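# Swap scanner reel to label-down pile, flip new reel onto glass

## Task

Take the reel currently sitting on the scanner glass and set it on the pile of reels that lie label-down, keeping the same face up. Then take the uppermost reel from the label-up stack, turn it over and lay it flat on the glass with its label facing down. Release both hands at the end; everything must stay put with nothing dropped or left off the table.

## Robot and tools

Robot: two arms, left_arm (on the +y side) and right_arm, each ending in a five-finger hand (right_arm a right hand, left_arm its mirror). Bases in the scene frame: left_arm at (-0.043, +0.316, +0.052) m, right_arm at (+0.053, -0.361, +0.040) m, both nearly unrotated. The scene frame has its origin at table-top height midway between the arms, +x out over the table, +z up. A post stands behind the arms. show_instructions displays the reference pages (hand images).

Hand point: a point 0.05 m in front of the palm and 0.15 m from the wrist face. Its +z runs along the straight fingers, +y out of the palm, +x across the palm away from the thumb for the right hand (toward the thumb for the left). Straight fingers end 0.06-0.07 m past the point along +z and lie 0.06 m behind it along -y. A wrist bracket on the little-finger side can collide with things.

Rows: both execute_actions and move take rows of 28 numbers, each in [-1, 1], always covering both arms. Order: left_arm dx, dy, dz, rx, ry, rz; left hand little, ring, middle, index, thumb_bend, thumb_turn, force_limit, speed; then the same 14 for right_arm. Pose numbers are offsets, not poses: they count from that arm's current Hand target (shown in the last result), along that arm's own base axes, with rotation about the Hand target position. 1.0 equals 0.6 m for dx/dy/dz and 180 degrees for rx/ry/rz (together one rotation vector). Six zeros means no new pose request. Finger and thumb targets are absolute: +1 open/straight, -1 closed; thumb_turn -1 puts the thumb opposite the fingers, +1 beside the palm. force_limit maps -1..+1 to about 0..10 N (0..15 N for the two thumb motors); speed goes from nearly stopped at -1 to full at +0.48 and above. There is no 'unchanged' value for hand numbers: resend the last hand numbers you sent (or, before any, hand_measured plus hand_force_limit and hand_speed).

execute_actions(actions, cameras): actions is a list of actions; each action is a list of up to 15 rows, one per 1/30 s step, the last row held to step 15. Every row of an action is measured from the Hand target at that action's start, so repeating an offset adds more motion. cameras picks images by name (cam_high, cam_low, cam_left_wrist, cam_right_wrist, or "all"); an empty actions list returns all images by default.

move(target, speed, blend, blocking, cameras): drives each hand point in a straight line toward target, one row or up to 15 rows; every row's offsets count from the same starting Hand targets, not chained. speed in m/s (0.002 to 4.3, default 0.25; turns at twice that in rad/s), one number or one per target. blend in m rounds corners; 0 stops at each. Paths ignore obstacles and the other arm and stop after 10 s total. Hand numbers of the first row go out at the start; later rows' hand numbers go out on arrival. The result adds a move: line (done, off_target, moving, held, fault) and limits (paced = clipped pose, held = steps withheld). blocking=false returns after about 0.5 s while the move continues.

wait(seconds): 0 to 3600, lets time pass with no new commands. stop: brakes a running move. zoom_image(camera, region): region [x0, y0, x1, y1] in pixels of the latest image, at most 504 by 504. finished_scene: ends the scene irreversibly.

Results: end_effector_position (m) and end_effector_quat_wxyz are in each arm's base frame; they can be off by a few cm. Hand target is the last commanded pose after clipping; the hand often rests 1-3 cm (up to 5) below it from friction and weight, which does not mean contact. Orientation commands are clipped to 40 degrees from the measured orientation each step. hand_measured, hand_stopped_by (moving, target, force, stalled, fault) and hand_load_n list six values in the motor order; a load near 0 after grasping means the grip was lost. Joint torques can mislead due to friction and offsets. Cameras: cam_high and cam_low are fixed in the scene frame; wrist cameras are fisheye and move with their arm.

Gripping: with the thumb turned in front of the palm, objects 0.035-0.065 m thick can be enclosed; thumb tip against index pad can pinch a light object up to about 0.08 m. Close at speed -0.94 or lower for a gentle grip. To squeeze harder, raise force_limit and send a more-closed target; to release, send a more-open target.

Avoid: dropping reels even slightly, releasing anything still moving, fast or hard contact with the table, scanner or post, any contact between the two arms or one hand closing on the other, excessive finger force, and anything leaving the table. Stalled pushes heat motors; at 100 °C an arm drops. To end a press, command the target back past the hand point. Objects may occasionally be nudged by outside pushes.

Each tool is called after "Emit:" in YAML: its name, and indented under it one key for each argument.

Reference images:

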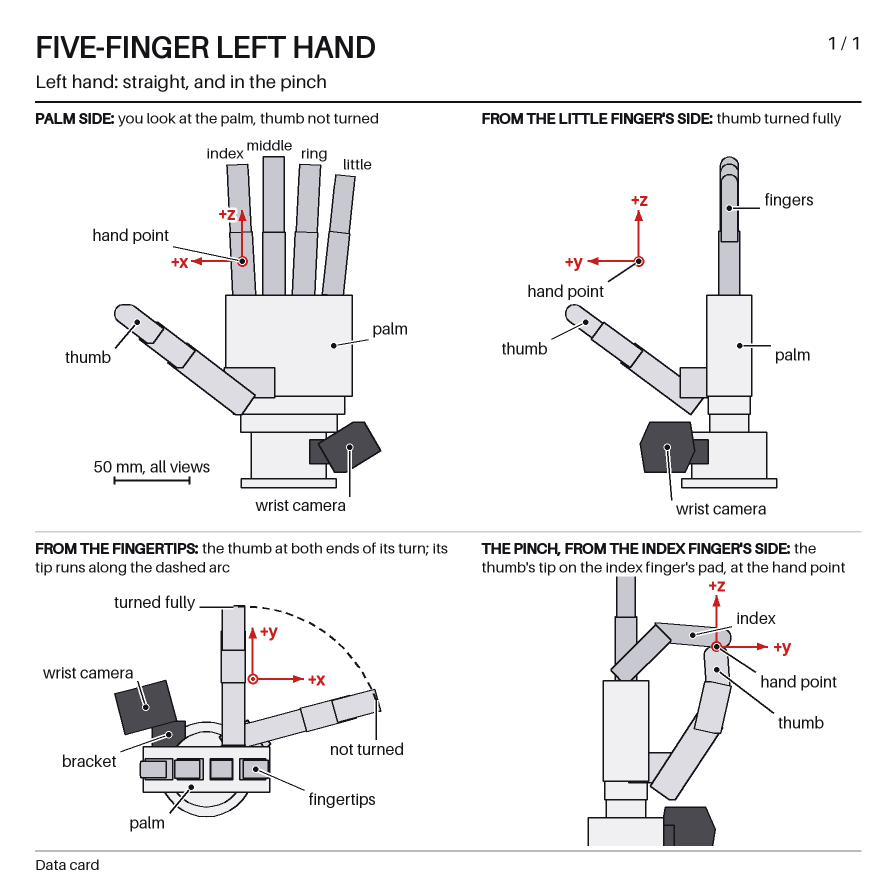

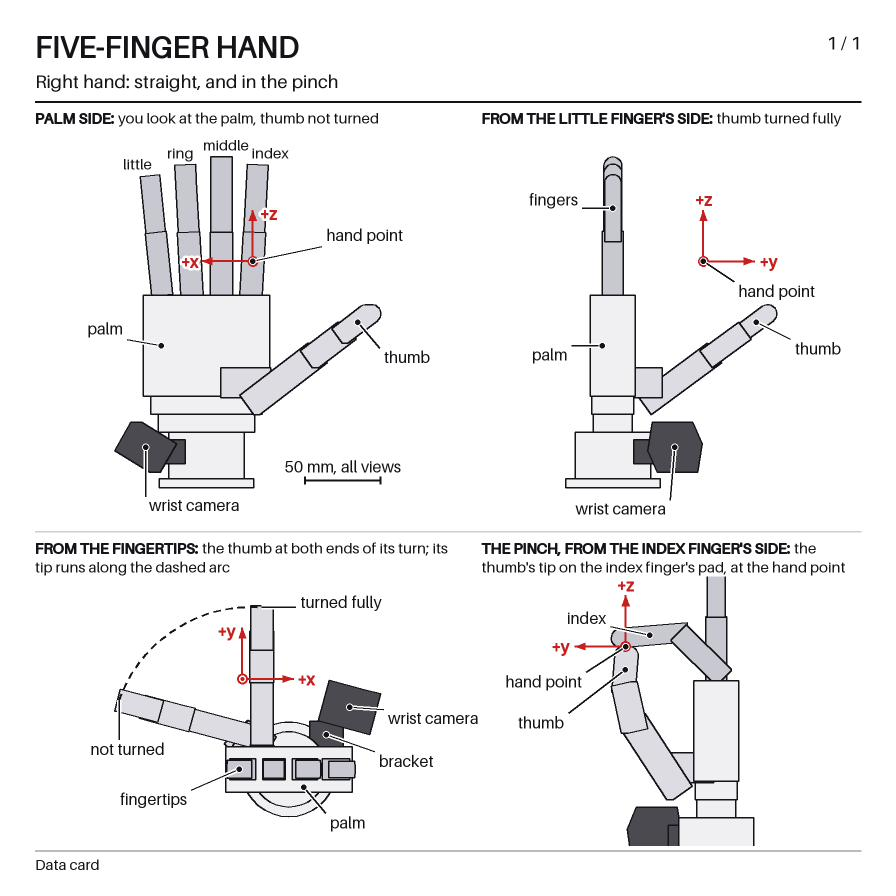

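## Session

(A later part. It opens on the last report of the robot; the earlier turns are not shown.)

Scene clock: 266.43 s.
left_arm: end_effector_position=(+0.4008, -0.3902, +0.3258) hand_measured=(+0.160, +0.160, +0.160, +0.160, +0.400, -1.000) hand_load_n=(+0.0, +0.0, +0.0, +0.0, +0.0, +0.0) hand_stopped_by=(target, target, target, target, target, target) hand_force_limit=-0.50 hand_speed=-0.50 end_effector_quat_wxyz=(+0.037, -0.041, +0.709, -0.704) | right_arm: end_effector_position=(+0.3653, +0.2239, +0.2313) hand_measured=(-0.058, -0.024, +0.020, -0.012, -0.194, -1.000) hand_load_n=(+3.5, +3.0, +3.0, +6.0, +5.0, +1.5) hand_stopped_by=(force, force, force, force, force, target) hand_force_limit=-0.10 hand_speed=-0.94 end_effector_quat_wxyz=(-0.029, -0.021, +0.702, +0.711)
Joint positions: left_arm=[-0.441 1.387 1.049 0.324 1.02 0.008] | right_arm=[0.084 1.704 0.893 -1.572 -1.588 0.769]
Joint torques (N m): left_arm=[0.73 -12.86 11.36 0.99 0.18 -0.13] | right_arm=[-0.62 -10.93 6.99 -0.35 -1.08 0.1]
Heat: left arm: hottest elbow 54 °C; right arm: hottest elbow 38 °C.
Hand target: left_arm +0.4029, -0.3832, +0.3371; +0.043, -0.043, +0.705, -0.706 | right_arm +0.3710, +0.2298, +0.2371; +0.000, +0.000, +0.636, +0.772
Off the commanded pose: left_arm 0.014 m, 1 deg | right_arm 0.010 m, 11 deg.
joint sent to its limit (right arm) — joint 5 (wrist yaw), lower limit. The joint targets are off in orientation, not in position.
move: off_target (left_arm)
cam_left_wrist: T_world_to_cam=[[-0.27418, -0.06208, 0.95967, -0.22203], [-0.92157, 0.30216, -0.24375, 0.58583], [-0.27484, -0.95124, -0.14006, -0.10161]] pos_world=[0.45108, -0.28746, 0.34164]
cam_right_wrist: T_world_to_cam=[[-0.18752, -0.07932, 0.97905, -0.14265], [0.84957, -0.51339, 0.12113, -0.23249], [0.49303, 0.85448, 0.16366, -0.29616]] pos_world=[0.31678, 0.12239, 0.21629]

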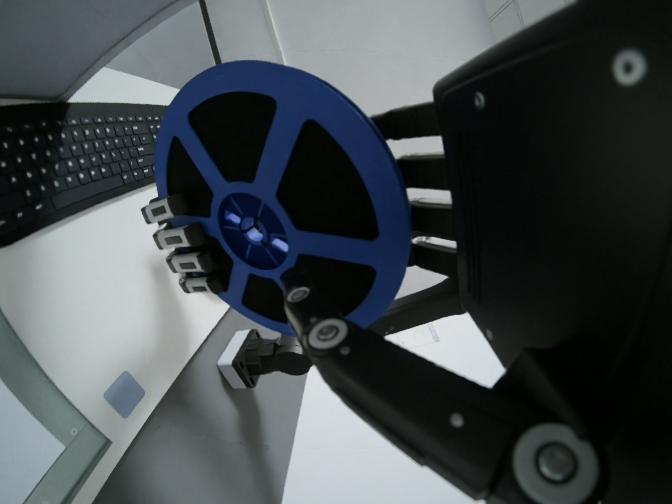

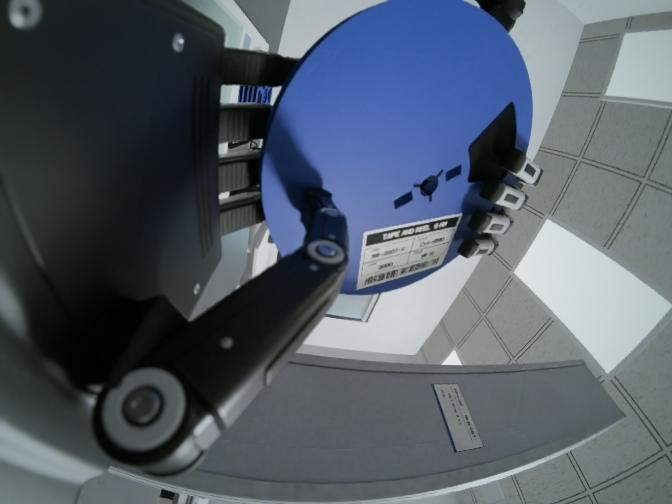

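Emit:
move:
  target:
    - [0,0,0,0,0,0,0.16,0.16,0.16,0.16,0.0,-1,-0.5,-0.5,0,0,0,0,0,0,-0.15,-0.15,-0.15,-0.15,-0.4,-1,-0.1,-0.94]
    - [0,0,0,0,0,0,0.16,0.16,0.16,0.16,-0.41,-1,-0.5,-0.7,0,0,0,0,0,0,-0.15,-0.15,-0.15,-0.15,-0.4,-1,-0.1,-0.94]
  speed: 0.03
  cameras: ["cam_left_wrist","cam_right_wrist"]

Scene clock: 268.87 s.
left_arm: end_effector_position=(+0.4010, -0.3899, +0.3258) hand_measured=(+0.160, +0.160, +0.160, +0.160, -0.408, -1.000) hand_load_n=(+0.0, +0.0, +1.0, +0.0, +2.5, +0.5) hand_stopped_by=(target, target, target, target, target, target) hand_force_limit=-0.50 hand_speed=-0.70 end_effector_quat_wxyz=(+0.037, -0.041, +0.709, -0.704) | right_arm: end_effector_position=(+0.3655, +0.2239, +0.2314) hand_measured=(-0.058, -0.024, +0.020, -0.012, -0.194, -1.000) hand_load_n=(+3.0, +2.5, +3.0, +6.0, +5.0, +1.5) hand_stopped_by=(force, force, force, force, force, target) hand_force_limit=-0.10 hand_speed=-0.94 end_effector_quat_wxyz=(-0.029, -0.021, +0.702, +0.711)
Joint positions: left_arm=[-0.44 1.387 1.049 0.324 1.02 0.008] | right_arm=[0.084 1.704 0.893 -1.572 -1.589 0.77]
Joint torques (N m): left_arm=[0.62 -12.86 11.36 0.99 0.16 -0.13] | right_arm=[-0.44 -10.75 6.98 -0.29 -1.04 0.11]
Heat: left arm: hottest elbow 53 °C; right arm: hottest elbow 38 °C.
Hand target: left_arm +0.4028, -0.3833, +0.3370; +0.042, -0.043, +0.706, -0.706 | right_arm +0.3710, +0.2298, +0.2371; +0.000, +0.000, +0.636, +0.772
Off the commanded pose: left_arm 0.013 m, 1 deg | right_arm 0.010 m, 11 deg.
joint sent to its limit (right arm) — joint 5 (wrist yaw), lower limit. The joint targets are off in orientation, not in position.
move: done; target 2's new numbers were sent with left_arm's hand 0.014 m and 1 deg from that target
cam_left_wrist: T_world_to_cam=[[-0.27418, -0.06208, 0.95967, -0.22196], [-0.92157, 0.30216, -0.24375, 0.58592], [-0.27484, -0.95124, -0.14006, -0.10128]] pos_world=[0.45128, -0.28715, 0.34164]
cam_right_wrist: T_world_to_cam=[[-0.1868, -0.07965, 0.97916, -0.14284], [0.84939, -0.51389, 0.12024, -0.23226], [0.49361, 0.85415, 0.16365, -0.29635]] pos_world=[0.31688, 0.12239, 0.21629]

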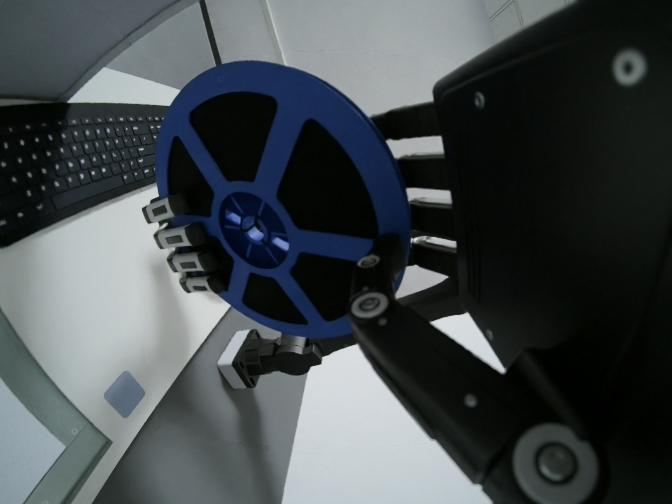

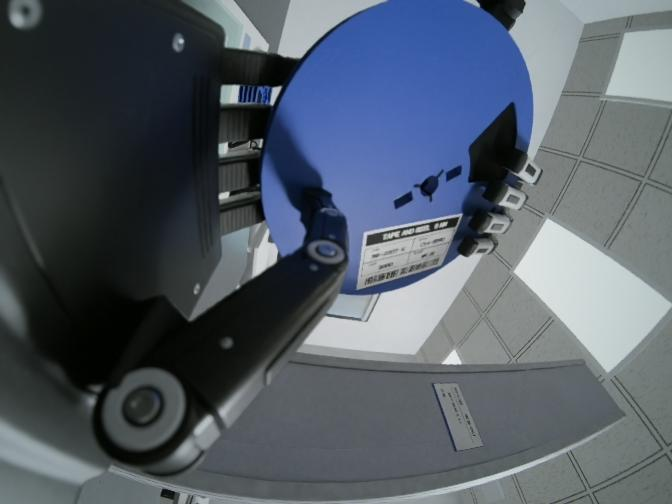

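Emit:
move:
  target: [0,0,0,0,0,0,-0.15,-0.15,-0.15,-0.15,-0.41,-1,-0.15,-0.94,0,0,0,0,0,0,-0.15,-0.15,-0.15,-0.15,-0.4,-1,-0.1,-0.94]
  speed: 0.03
  cameras: ["cam_left_wrist","cam_right_wrist","cam_low"]

Scene clock: 270.27 s.
left_arm: end_effector_position=(+0.4009, -0.3895, +0.3268) hand_measured=(+0.044, +0.078, +0.094, +0.116, -0.408, -1.000) hand_load_n=(+4.5, +2.5, +3.0, +5.5, +7.0, +1.5) hand_stopped_by=(force, force, force, force, target, target) hand_force_limit=-0.15 hand_speed=-0.94 end_effector_quat_wxyz=(+0.038, -0.040, +0.708, -0.704) | right_arm: end_effector_position=(+0.3653, +0.2245, +0.2313) hand_measured=(-0.058, -0.024, +0.020, -0.012, -0.194, -1.000) hand_load_n=(+2.5, +2.5, +3.0, +6.5, +5.0, +2.0) hand_stopped_by=(force, force, force, force, force, target) hand_force_limit=-0.10 hand_speed=-0.94 end_effector_quat_wxyz=(-0.030, -0.020, +0.702, +0.711)
Joint positions: left_arm=[-0.439 1.386 1.049 0.324 1.02 0.008] | right_arm=[0.085 1.704 0.893 -1.571 -1.589 0.773]
Joint torques (N m): left_arm=[0.62 -12.75 11.36 1.01 0.15 -0.13] | right_arm=[-0.62 -10.81 6.97 -0.24 -1.05 0.06]
Heat: left arm: hottest elbow 53 °C; right arm: hottest elbow 38 °C.
Hand target: left_arm +0.4028, -0.3833, +0.3371; +0.043, -0.043, +0.706, -0.706 | right_arm +0.3710, +0.2297, +0.2371; +0.000, +0.000, +0.636, +0.772
Off the commanded pose: left_arm 0.012 m, 1 deg | right_arm 0.010 m, 11 deg.
joint sent to its limit (right arm) — joint 5 (wrist yaw), lower limit. The joint targets are off in orientation, not in position.
move: done
cam_left_wrist: T_world_to_cam=[[-0.27585, -0.06148, 0.95923, -0.22187], [-0.92137, 0.30121, -0.24565, 0.58612], [-0.27382, -0.95157, -0.13973, -0.10138]] pos_world=[0.45108, -0.28665, 0.34264]
cam_right_wrist: T_world_to_cam=[[-0.18478, -0.07988, 0.97953, -0.14351], [0.85039, -0.51261, 0.11862, -0.23204], [0.49264, 0.8549, 0.16265, -0.29629]] pos_world=[0.31677, 0.12289, 0.21629]
Images, in order (width x height): cam_low 896x504, cam_left_wrist 672x504, cam_right_wrist 672x504.

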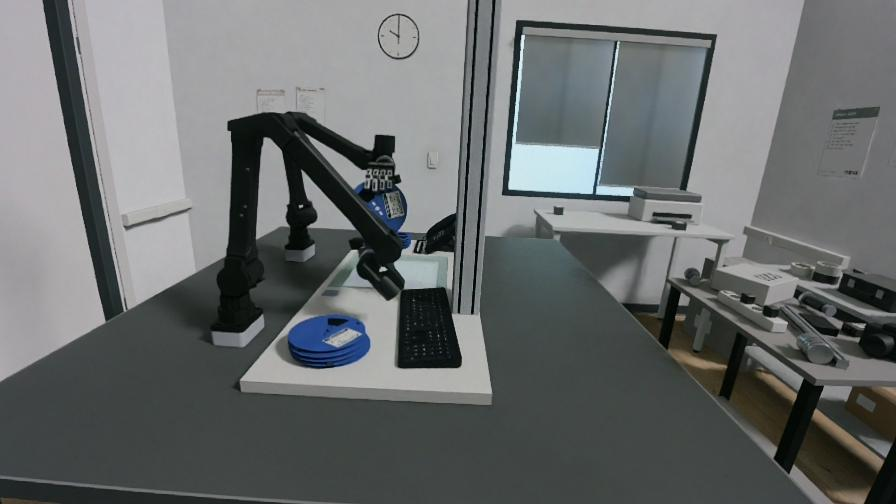

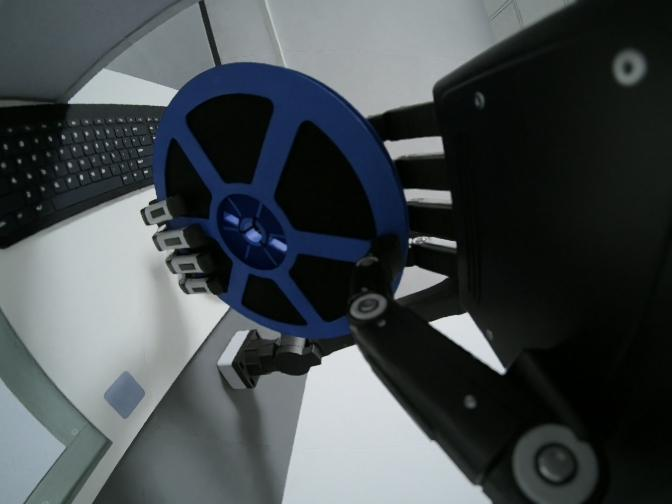

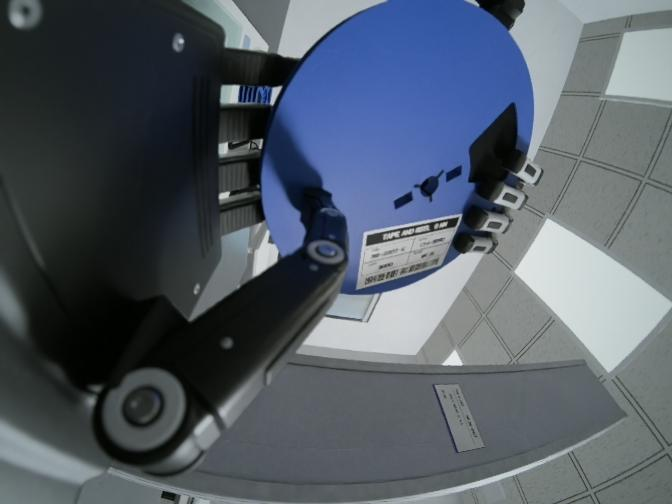

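Emit:
move:
  target: [0,0,0,0,0,0,-0.15,-0.15,-0.15,-0.15,-0.41,-1,-0.15,-0.94,0,0,0,0,0,0,0.2,0.2,0.2,0.2,0.5,-1,-0.1,-0.6]
  speed: 0.03
  cameras: ["cam_left_wrist","cam_right_wrist","cam_low"]

Scene clock: 272.07 s.
left_arm: end_effector_position=(+0.4007, -0.3894, +0.3263) hand_measured=(+0.044, +0.076, +0.094, +0.116, -0.408, -1.000) hand_load_n=(+3.0, +0.5, +2.5, +5.5, +7.0, +1.5) hand_stopped_by=(force, force, force, force, target, target) hand_force_limit=-0.15 hand_speed=-0.94 end_effector_quat_wxyz=(+0.037, -0.041, +0.709, -0.703) | right_arm: end_effector_position=(+0.3659, +0.2244, +0.2314) hand_measured=(+0.200, +0.200, +0.200, +0.200, +0.500, -1.000) hand_load_n=(+0.0, +0.5, +0.5, +0.0, -0.5, +0.0) hand_stopped_by=(target, target, target, target, target, target) hand_force_limit=-0.10 hand_speed=-0.60 end_effector_quat_wxyz=(-0.030, -0.020, +0.702, +0.712)
Joint positions: left_arm=[-0.439 1.386 1.049 0.321 1.02 0.007] | right_arm=[0.086 1.704 0.893 -1.564 -1.592 0.779]
Joint torques (N m): left_arm=[0.56 -12.75 11.36 1.1 0.15 -0.13] | right_arm=[-0.62 -10.87 6.95 -0.36 -0.92 0.09]
Heat: left arm: hottest elbow 53 °C; right arm: hottest elbow 38 °C.
Hand target: left_arm +0.4028, -0.3833, +0.3371; +0.042, -0.043, +0.706, -0.706 | right_arm +0.3710, +0.2299, +0.2371; +0.000, +0.000, +0.636, +0.772
Off the commanded pose: left_arm 0.013 m, 1 deg | right_arm 0.009 m, 11 deg.
joint sent to its limit (right arm) — joint 5 (wrist yaw), lower limit. The joint targets are off in orientation, not in position.
move: done
cam_left_wrist: T_world_to_cam=[[-0.27245, -0.06289, 0.96011, -0.22365], [-0.92224, 0.30156, -0.24195, 0.5851], [-0.27431, -0.95137, -0.14016, -0.10095]] pos_world=[0.45098, -0.28655, 0.34214]
cam_right_wrist: T_world_to_cam=[[-0.18518, -0.08168, 0.9793, -0.14292], [0.84944, -0.51438, 0.11772, -0.23169], [0.49412, 0.85366, 0.16464, -0.29736]] pos_world=[0.31728, 0.12299, 0.21619]
Images, in order (width x height): cam_low 896x504, cam_left_wrist 672x504, cam_right_wrist 672x504.

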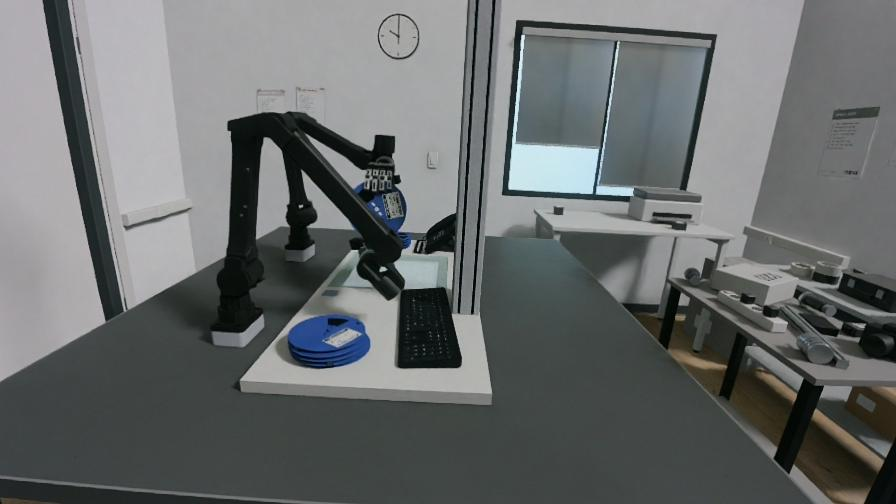

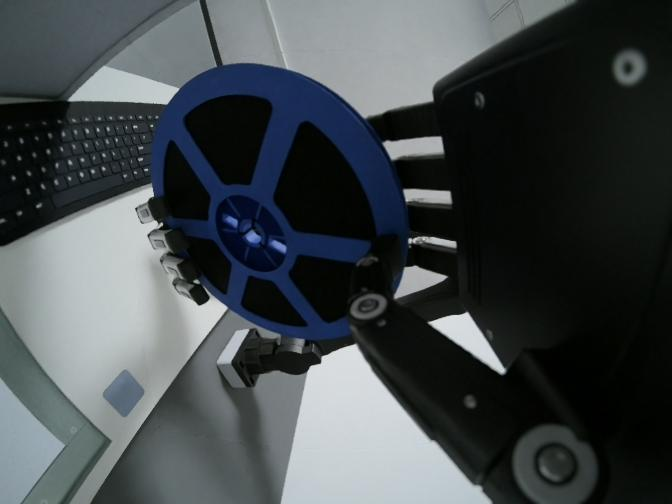

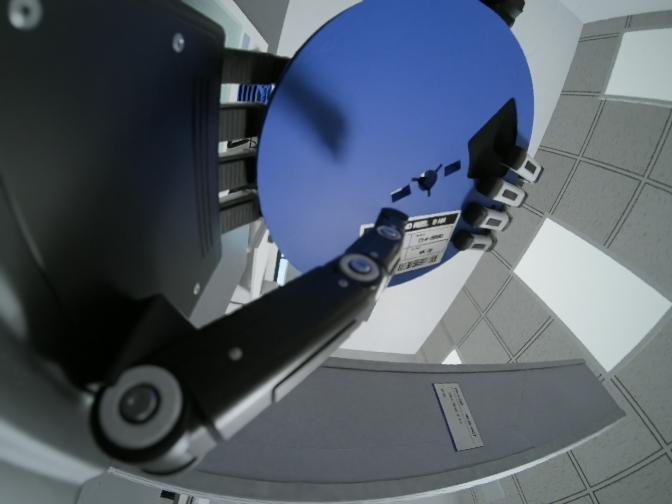

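Emit:
move:
  target: [0,0,0,0,0,0,-0.15,-0.15,-0.15,-0.15,-0.41,-1,-0.15,-0.94,0.003,-0.045,-0.15,0,0,0,0.2,0.2,0.2,0.2,0.5,-1,-0.1,-0.6]
  speed: 0.05
  cameras: ["cam_left_wrist","cam_right_wrist","cam_low"]

Scene clock: 275.20 s.
left_arm: end_effector_position=(+0.4005, -0.3893, +0.3259) hand_measured=(+0.044, +0.076, +0.094, +0.116, -0.408, -1.000) hand_load_n=(+2.0, +0.0, +3.5, +4.0, +7.0, +1.5) hand_stopped_by=(force, force, force, force, target, target) hand_force_limit=-0.15 hand_speed=-0.94 end_effector_quat_wxyz=(+0.036, -0.042, +0.709, -0.703) | right_arm: end_effector_position=(+0.3696, +0.2090, +0.1523) hand_measured=(+0.200, +0.200, +0.200, +0.200, +0.500, -1.000) hand_load_n=(+0.0, +0.0, +0.0, +0.0, +0.0, +0.0) hand_stopped_by=(target, target, target, target, target, target) hand_force_limit=-0.10 hand_speed=-0.60 end_effector_quat_wxyz=(-0.002, -0.018, +0.701, +0.713)
Joint positions: left_arm=[-0.439 1.386 1.049 0.318 1.02 0.007] | right_arm=[0.045 1.876 0.842 -1.27 -1.594 0.814]
Joint torques (N m): left_arm=[0.56 -12.75 11.36 1.21 0.16 -0.13] | right_arm=[-3.25 -10.87 3.17 -0.17 -0.9 0.16]
Heat: left arm: hottest elbow 52 °C; right arm: hottest elbow 38 °C.
Hand target: left_arm +0.4028, -0.3833, +0.3371; +0.042, -0.043, +0.706, -0.706 | right_arm +0.3727, +0.2029, +0.1470; +0.000, +0.000, +0.636, +0.772
Off the commanded pose: left_arm 0.013 m, 1 deg | right_arm 0.009 m, 10 deg.
joint sent to its limit (right arm) — joint 5 (wrist yaw), lower limit. The joint targets are off in orientation, not in position.
move: off_target (right_arm)
cam_left_wrist: T_world_to_cam=[[-0.26981, -0.06408, 0.96078, -0.22497], [-0.9229, 0.30187, -0.23904, 0.58419], [-0.27471, -0.95119, -0.14059, -0.1007]] pos_world=[0.45078, -0.28655, 0.34164]
cam_right_wrist: T_world_to_cam=[[-0.22363, -0.0772, 0.97161, -0.0516], [0.82274, -0.54943, 0.14571, -0.22056], [0.52258, 0.83197, 0.18638, -0.2823]] pos_world=[0.31745, 0.1097, 0.13489]
Images, in order (width x height): cam_low 896x504, cam_left_wrist 672x504, cam_right_wrist 672x504.

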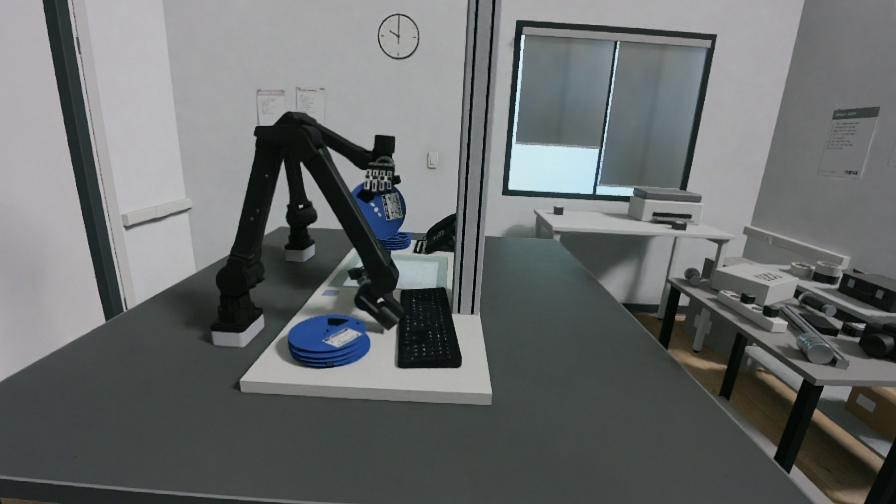

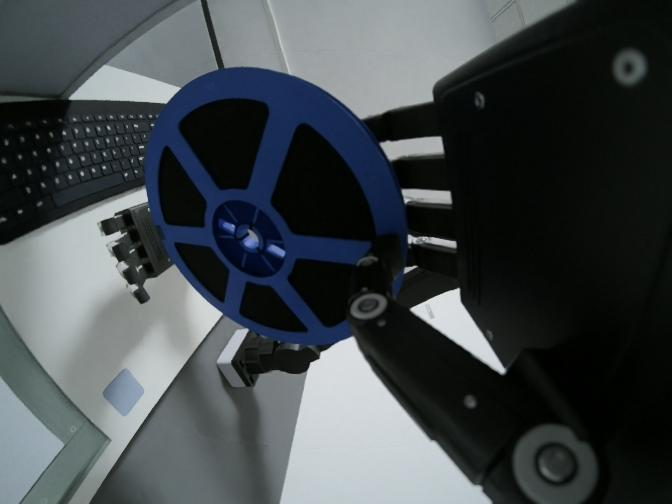

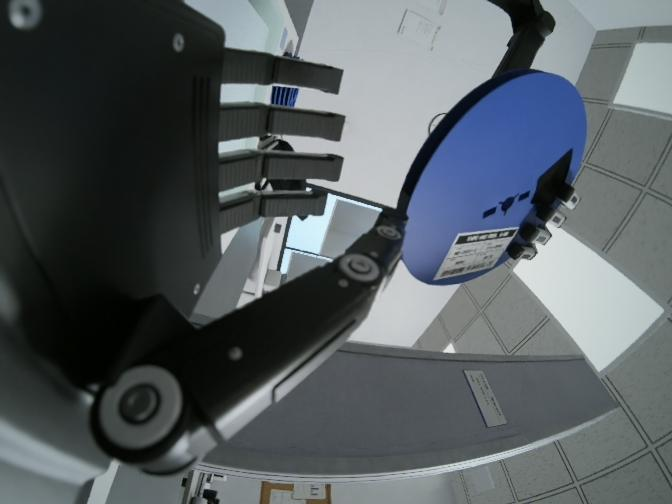

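Emit:
move:
  target: [0,0,0,0,0,0,-0.2,-0.2,-0.2,-0.2,-0.41,-1,0.0,-0.94,-0.05,-0.35,0.02,0,0,0,0.2,0.2,0.2,0.2,0.5,-1,-0.1,-0.6]
  speed: 0.15
  cameras: ["cam_left_wrist","cam_low"]

Scene clock: 278.53 s.
left_arm: end_effector_position=(+0.4005, -0.3893, +0.3259) hand_measured=(-0.028, +0.016, +0.080, +0.108, -0.408, -1.000) hand_load_n=(+5.5, +4.0, +4.5, +9.5, +6.0, +3.0) hand_stopped_by=(force, force, force, force, target, target) hand_force_limit=0.00 hand_speed=-0.94 end_effector_quat_wxyz=(+0.036, -0.043, +0.709, -0.703) | right_arm: end_effector_position=(+0.3403, -0.0018, +0.1528) hand_measured=(+0.200, +0.200, +0.200, +0.200, +0.500, -1.000) hand_load_n=(+0.0, +0.0, +0.0, +0.0, +0.0, +0.0) hand_stopped_by=(target, target, target, target, target, target) hand_force_limit=-0.10 hand_speed=-0.60 end_effector_quat_wxyz=(+0.087, +0.110, +0.756, +0.640)
Joint positions: left_arm=[-0.439 1.386 1.049 0.318 1.02 0.007] | right_arm=[-0.632 1.814 0.804 -1.677 -1.183 0.433]
Joint torques (N m): left_arm=[0.56 -12.75 11.36 1.2 0.16 -0.12] | right_arm=[-2.43 -11.05 4.52 -1.63 -0.18 -0.1]
Heat: left arm: hottest elbow 52 °C; right arm: hottest elbow 38 °C.
Hand target: left_arm +0.4028, -0.3833, +0.3371; +0.042, -0.043, +0.706, -0.706 | right_arm +0.3427, -0.0073, +0.1590; +0.000, +0.000, +0.636, +0.772
Off the commanded pose: left_arm 0.013 m, 1 deg | right_arm 0.009 m, 26 deg.
joint sent to its limit (right arm) — joint 4 (wrist pitch), lower limit. The joint targets are off in orientation, not in position.
move: off_target (right_arm)
cam_left_wrist: T_world_to_cam=[[-0.26949, -0.06407, 0.96087, -0.22515], [-0.92296, 0.30192, -0.23872, 0.58412], [-0.27481, -0.95118, -0.14049, -0.10069]] pos_world=[0.45078, -0.28655, 0.34163]
Images, in order (width x height): cam_low 896x504, cam_left_wrist 672x504.

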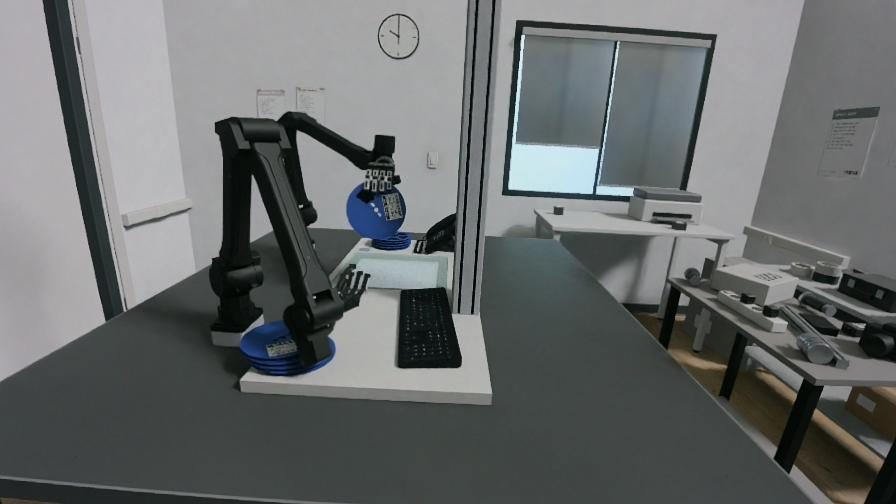

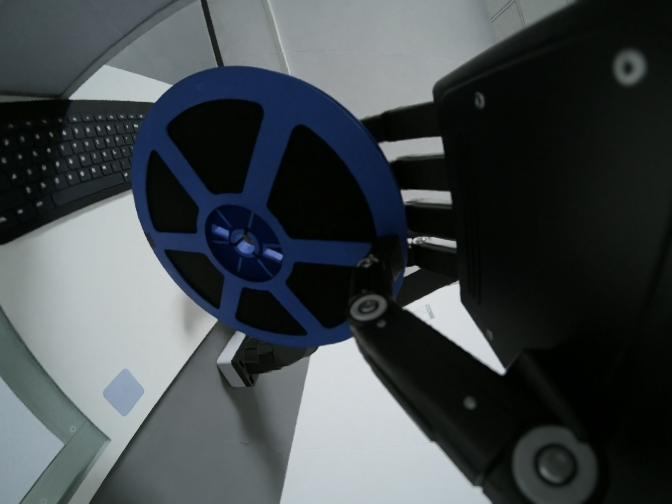

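Emit:
execute_actions:
  actions: []

Emit:
zoom_image:
  camera: "cam_low"
  region: [200, 250, 400, 400]

Emit:
zoom_image:
  camera: "cam_high"
  region: [100, 100, 300, 260]

Scene clock: 278.77 s.
left_arm: end_effector_position=(+0.4005, -0.3893, +0.3259) hand_measured=(-0.028, +0.016, +0.080, +0.108, -0.408, -1.000) hand_load_n=(+5.5, +4.0, +4.5, +9.5, +6.0, +3.0) hand_stopped_by=(force, force, force, force, target, target) hand_force_limit=0.00 hand_speed=-0.94 end_effector_quat_wxyz=(+0.036, -0.043, +0.709, -0.703) | right_arm: end_effector_position=(+0.3403, -0.0018, +0.1528) hand_measured=(+0.200, +0.200, +0.200, +0.200, +0.500, -1.000) hand_load_n=(+0.0, +0.0, +0.0, +0.0, +0.0, +0.0) hand_stopped_by=(target, target, target, target, target, target) hand_force_limit=-0.10 hand_speed=-0.60 end_effector_quat_wxyz=(+0.087, +0.110, +0.756, +0.640)
Joint positions: left_arm=[-0.439 1.386 1.049 0.318 1.02 0.007] | right_arm=[-0.632 1.814 0.804 -1.677 -1.183 0.433]
Joint velocities: within noise
Joint torques (N m): left_arm=[0.56 -12.75 11.36 1.21 0.16 -0.12] | right_arm=[-2.37 -11.11 4.52 -1.65 -0.17 -0.11]
Motor temperatures (°C): left_arm=[28 34 52 28 32 29] | right_arm=[30 32 38 29 31 30]
Heat: left arm: hottest elbow 52 °C; right arm: hottest elbow 38 °C.
Hand target: left_arm +0.4028, -0.3833, +0.3371; +0.042, -0.043, +0.706, -0.706 | right_arm +0.3427, -0.0073, +0.1590; +0.000, +0.000, +0.636, +0.772
Off the commanded pose: left_arm 0.013 m, 1 deg | right_arm 0.009 m, 26 deg.
camera_calibration:
cam_left_wrist: T_world_to_cam=[[-0.26949, -0.06407, 0.96087, -0.22515], [-0.92296, 0.30192, -0.23872, 0.58412], [-0.27481, -0.95118, -0.14049, -0.10069]] pos_world=[0.45078, -0.28655, 0.34163]
cam_right_wrist: T_world_to_cam=[[-0.15726, 0.15896, 0.97468, -0.0975], [0.63003, -0.74387, 0.22297, -0.25882], [0.76048, 0.64914, 0.01683, -0.14709]] pos_world=[0.25959, -0.08155, 0.15522]

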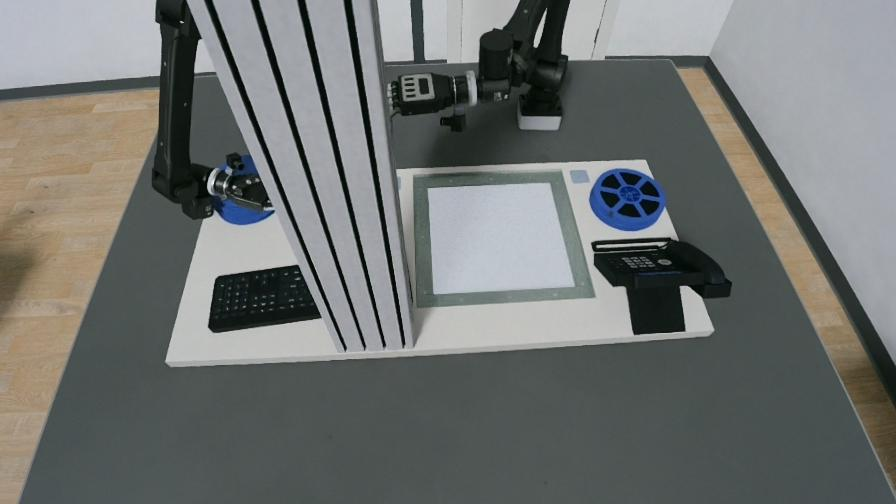

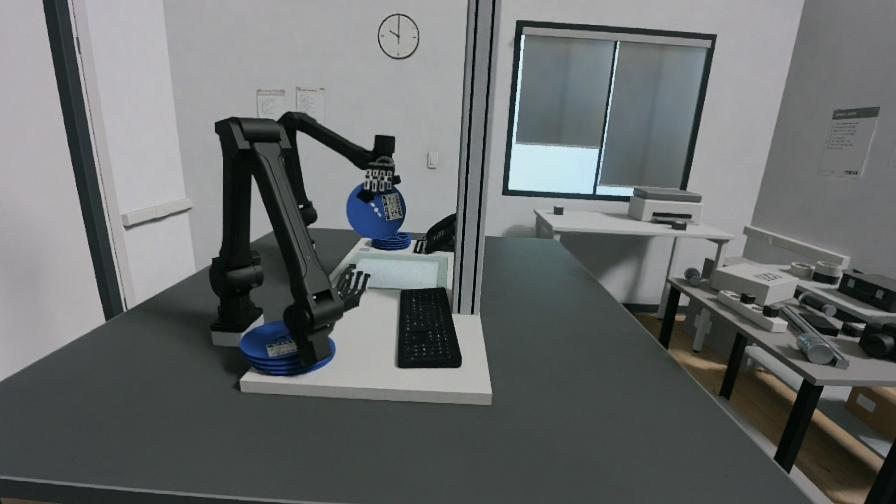

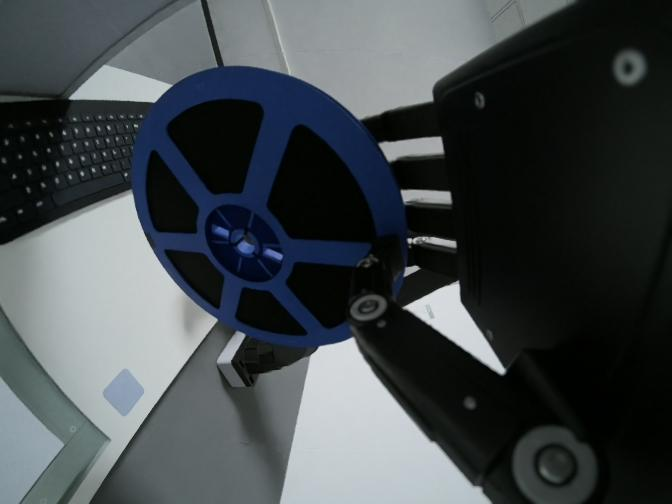

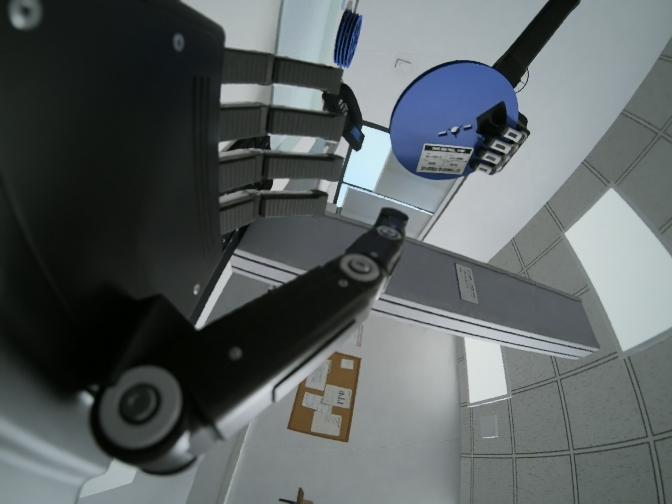

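Scaled by 2.520 from the camera's image (finer frame: 1280x720).

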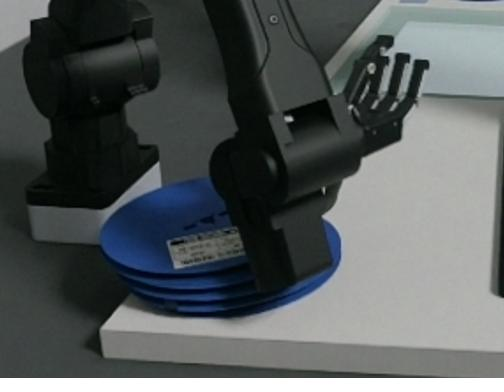

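Scaled by 2.520 from the camera's image (finer frame: 1280x720).

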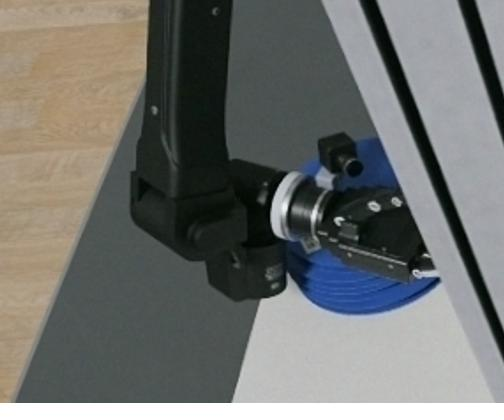

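Emit:
move:
  target:
    - [0,0,0,0,0,0,-0.2,-0.2,-0.2,-0.2,-0.41,-1,0.0,-0.94,0.01,0,0.1,-0.05,0,0,0.2,0.2,0.2,0.2,0.5,-1,-0.1,-0.6]
    - [0,0,0,0,0,0,-0.2,-0.2,-0.2,-0.2,-0.41,-1,0.0,-0.94,0.01,0,0.25,-0.25,0,0,0.2,0.2,0.2,0.2,0.5,-1,-0.1,-0.6]
  speed: [0.06,0.1]
  cameras: ["cam_high","cam_low","cam_right_wrist"]

Scene clock: 285.67 s.
left_arm: end_effector_position=(+0.4005, -0.3893, +0.3259) hand_measured=(-0.028, +0.016, +0.080, +0.108, -0.408, -1.000) hand_load_n=(+5.5, +3.5, +4.5, +9.5, +6.0, +3.0) hand_stopped_by=(force, force, force, force, target, target) hand_force_limit=0.00 hand_speed=-0.94 end_effector_quat_wxyz=(+0.036, -0.043, +0.709, -0.703) | right_arm: end_effector_position=(+0.3447, -0.0090, +0.2969) hand_measured=(+0.200, +0.200, +0.200, +0.200, +0.500, -1.000) hand_load_n=(+0.0, +0.0, +0.0, +0.0, +0.0, +0.0) hand_stopped_by=(target, target, target, target, target, target) hand_force_limit=-0.10 hand_speed=-0.60 end_effector_quat_wxyz=(+0.123, +0.063, +0.898, +0.418)
Joint positions: left_arm=[-0.439 1.386 1.049 0.318 1.02 0.007] | right_arm=[-0.612 1.252 1.054 -1.682 -0.862 0.955]
Joint torques (N m): left_arm=[0.56 -12.75 11.36 1.2 0.15 -0.12] | right_arm=[-0.32 -7.59 10.41 -0.68 -0.54 0.12]
Heat: left arm: hottest elbow 51 °C; right arm: hottest elbow 38 °C.
Hand target: left_arm +0.4028, -0.3833, +0.3371; +0.042, -0.043, +0.706, -0.706 | right_arm +0.3487, -0.0072, +0.3090; +0.000, +0.000, +0.883, +0.469
Off the commanded pose: left_arm 0.013 m, 1 deg | right_arm 0.013 m, 17 deg.
joint sent to its limit (right arm) — joint 4 (wrist pitch), lower limit. The joint targets are off in orientation, not in position.
move: off_target (right_arm)
cam_right_wrist: T_world_to_cam=[[-0.20142, 0.63244, 0.74796, -0.14934], [0.62344, -0.50619, 0.59589, -0.40543], [0.75548, 0.58633, -0.29234, -0.05523]] pos_world=[0.26441, -0.07839, 0.33715]

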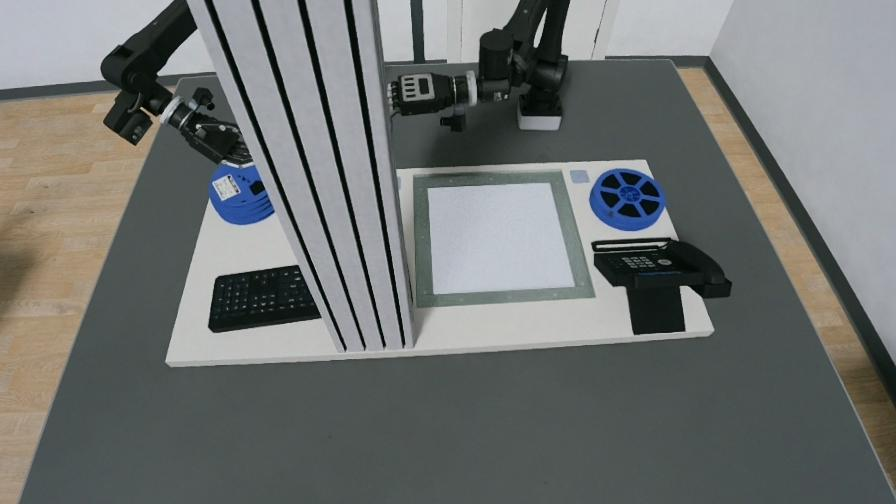

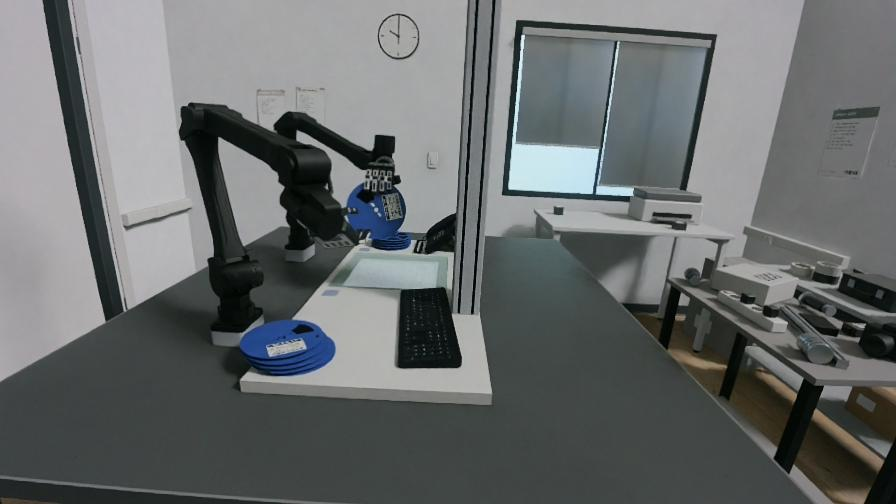

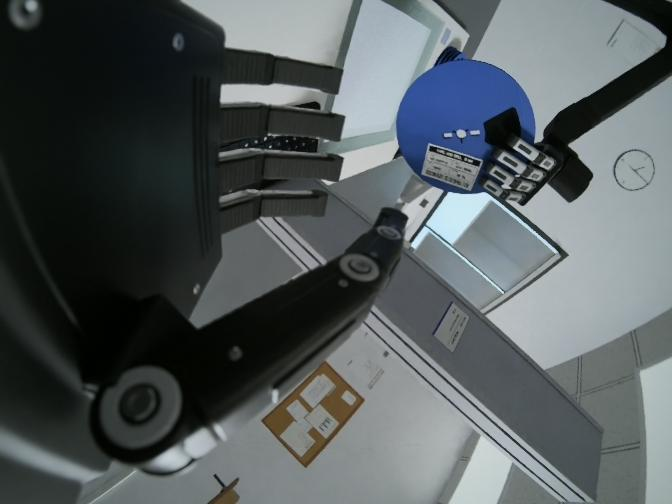

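Emit:
move:
  target:
    - [-0.055,0.139,0.06,0.3034,0.0367,0,-0.2,-0.2,-0.2,-0.2,-0.41,-1,0.0,-0.94,0,0,0,0,0,0,0.2,0.2,0.2,0.2,0.5,-1,-0.1,-0.6]
    - [-0.121,0.272,0.06,0.6068,0.0733,0,-0.2,-0.2,-0.2,-0.2,-0.41,-1,0.0,-0.94,0,0,0,0,0,0,0.2,0.2,0.2,0.2,0.5,-1,-0.1,-0.6]
  speed: [0.1,0.1]
  blend: [0.03,0]
  cameras: ["cam_high","cam_low","cam_left_wrist"]

Scene clock: 297.53 s.
left_arm: end_effector_position=(+0.3388, -0.2211, +0.3594) hand_measured=(-0.028, +0.016, +0.080, +0.108, -0.408, -1.000) hand_load_n=(+7.0, +5.5, +4.5, +10.0, +6.5, +3.0) hand_stopped_by=(force, force, force, force, target, target) hand_force_limit=0.00 hand_speed=-0.94 end_effector_quat_wxyz=(+0.156, -0.031, +0.987, +0.036) | right_arm: end_effector_position=(+0.3447, -0.0090, +0.2969) hand_measured=(+0.200, +0.200, +0.200, +0.200, +0.500, -1.000) hand_load_n=(+0.0, +0.0, +0.0, +0.0, +0.0, +0.0) hand_stopped_by=(target, target, target, target, target, target) hand_force_limit=-0.10 hand_speed=-0.60 end_effector_quat_wxyz=(+0.123, +0.063, +0.898, +0.418)
Joint positions: left_arm=[-0.755 1.469 1.757 -1.683 -0.271 0.777] | right_arm=[-0.612 1.252 1.054 -1.682 -0.862 0.956]
Joint torques (N m): left_arm=[-1.55 -14.04 10.36 0.05 -0.46 -0.05] | right_arm=[-0.26 -7.59 10.37 -0.64 -0.55 0.1]
Heat: left arm: hottest elbow 53 °C; right arm: hottest elbow 40 °C.
Hand target: left_arm +0.3303, -0.2201, +0.3731; -0.010, -0.060, +0.983, +0.173 | right_arm +0.3487, -0.0072, +0.3090; +0.000, +0.000, +0.883, +0.469
Off the commanded pose: left_arm 0.016 m, 25 deg | right_arm 0.013 m, 17 deg.
joint sent to its limit (left arm) — joint 4 (wrist pitch), lower limit. The joint targets are off in orientation, not in position.
joint sent to its limit (right arm) — joint 4 (wrist pitch), lower limit. The joint targets are off in orientation, not in position.
move: off_target (left_arm)
cam_left_wrist: T_world_to_cam=[[-0.19187, -0.96674, -0.16914, -0.08305], [-0.97747, 0.1728, 0.12118, 0.3451], [-0.08792, 0.18858, -0.97811, 0.53678]] pos_world=[0.36858, -0.24114, 0.46916]

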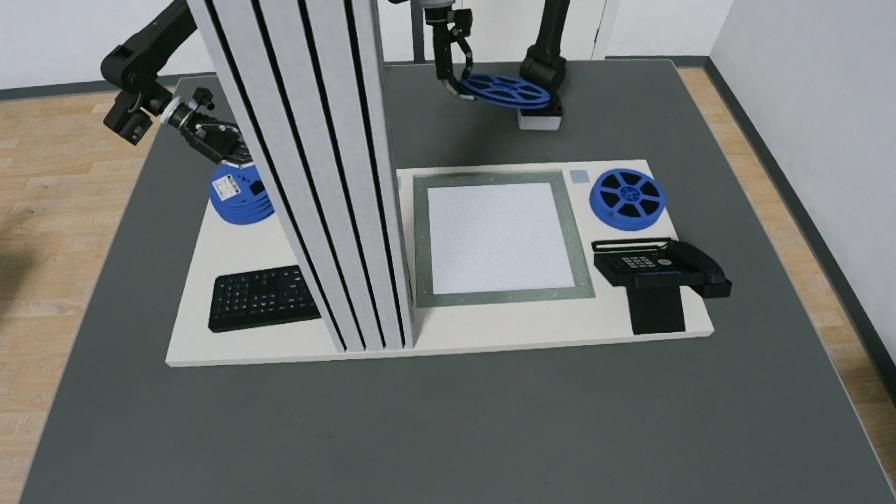

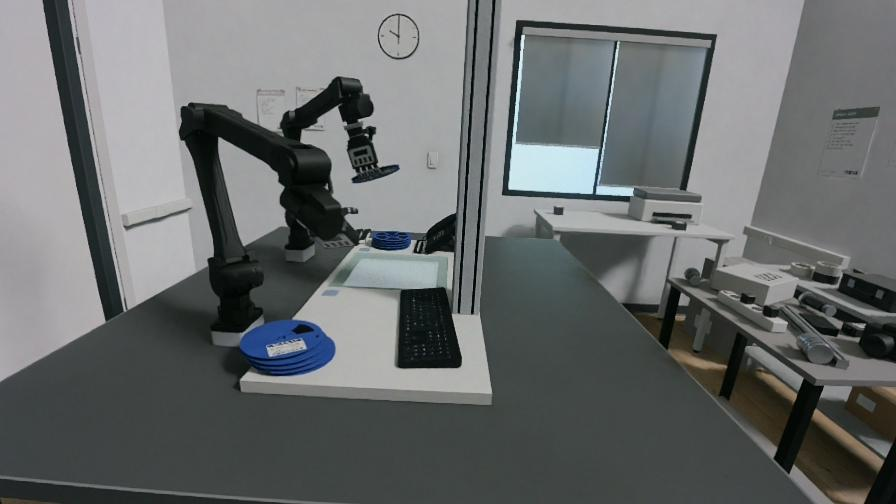

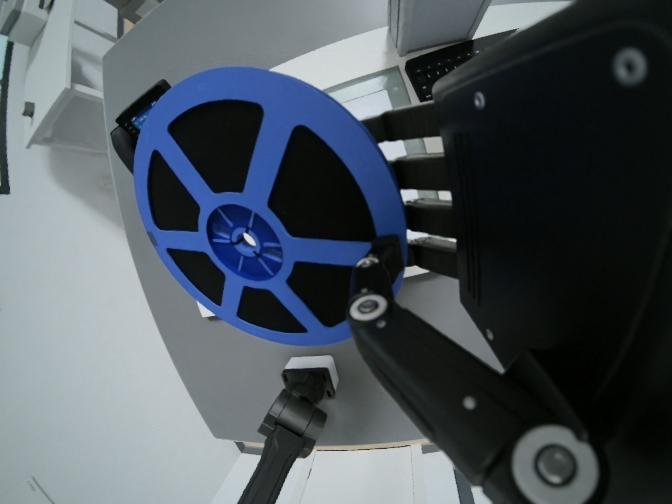

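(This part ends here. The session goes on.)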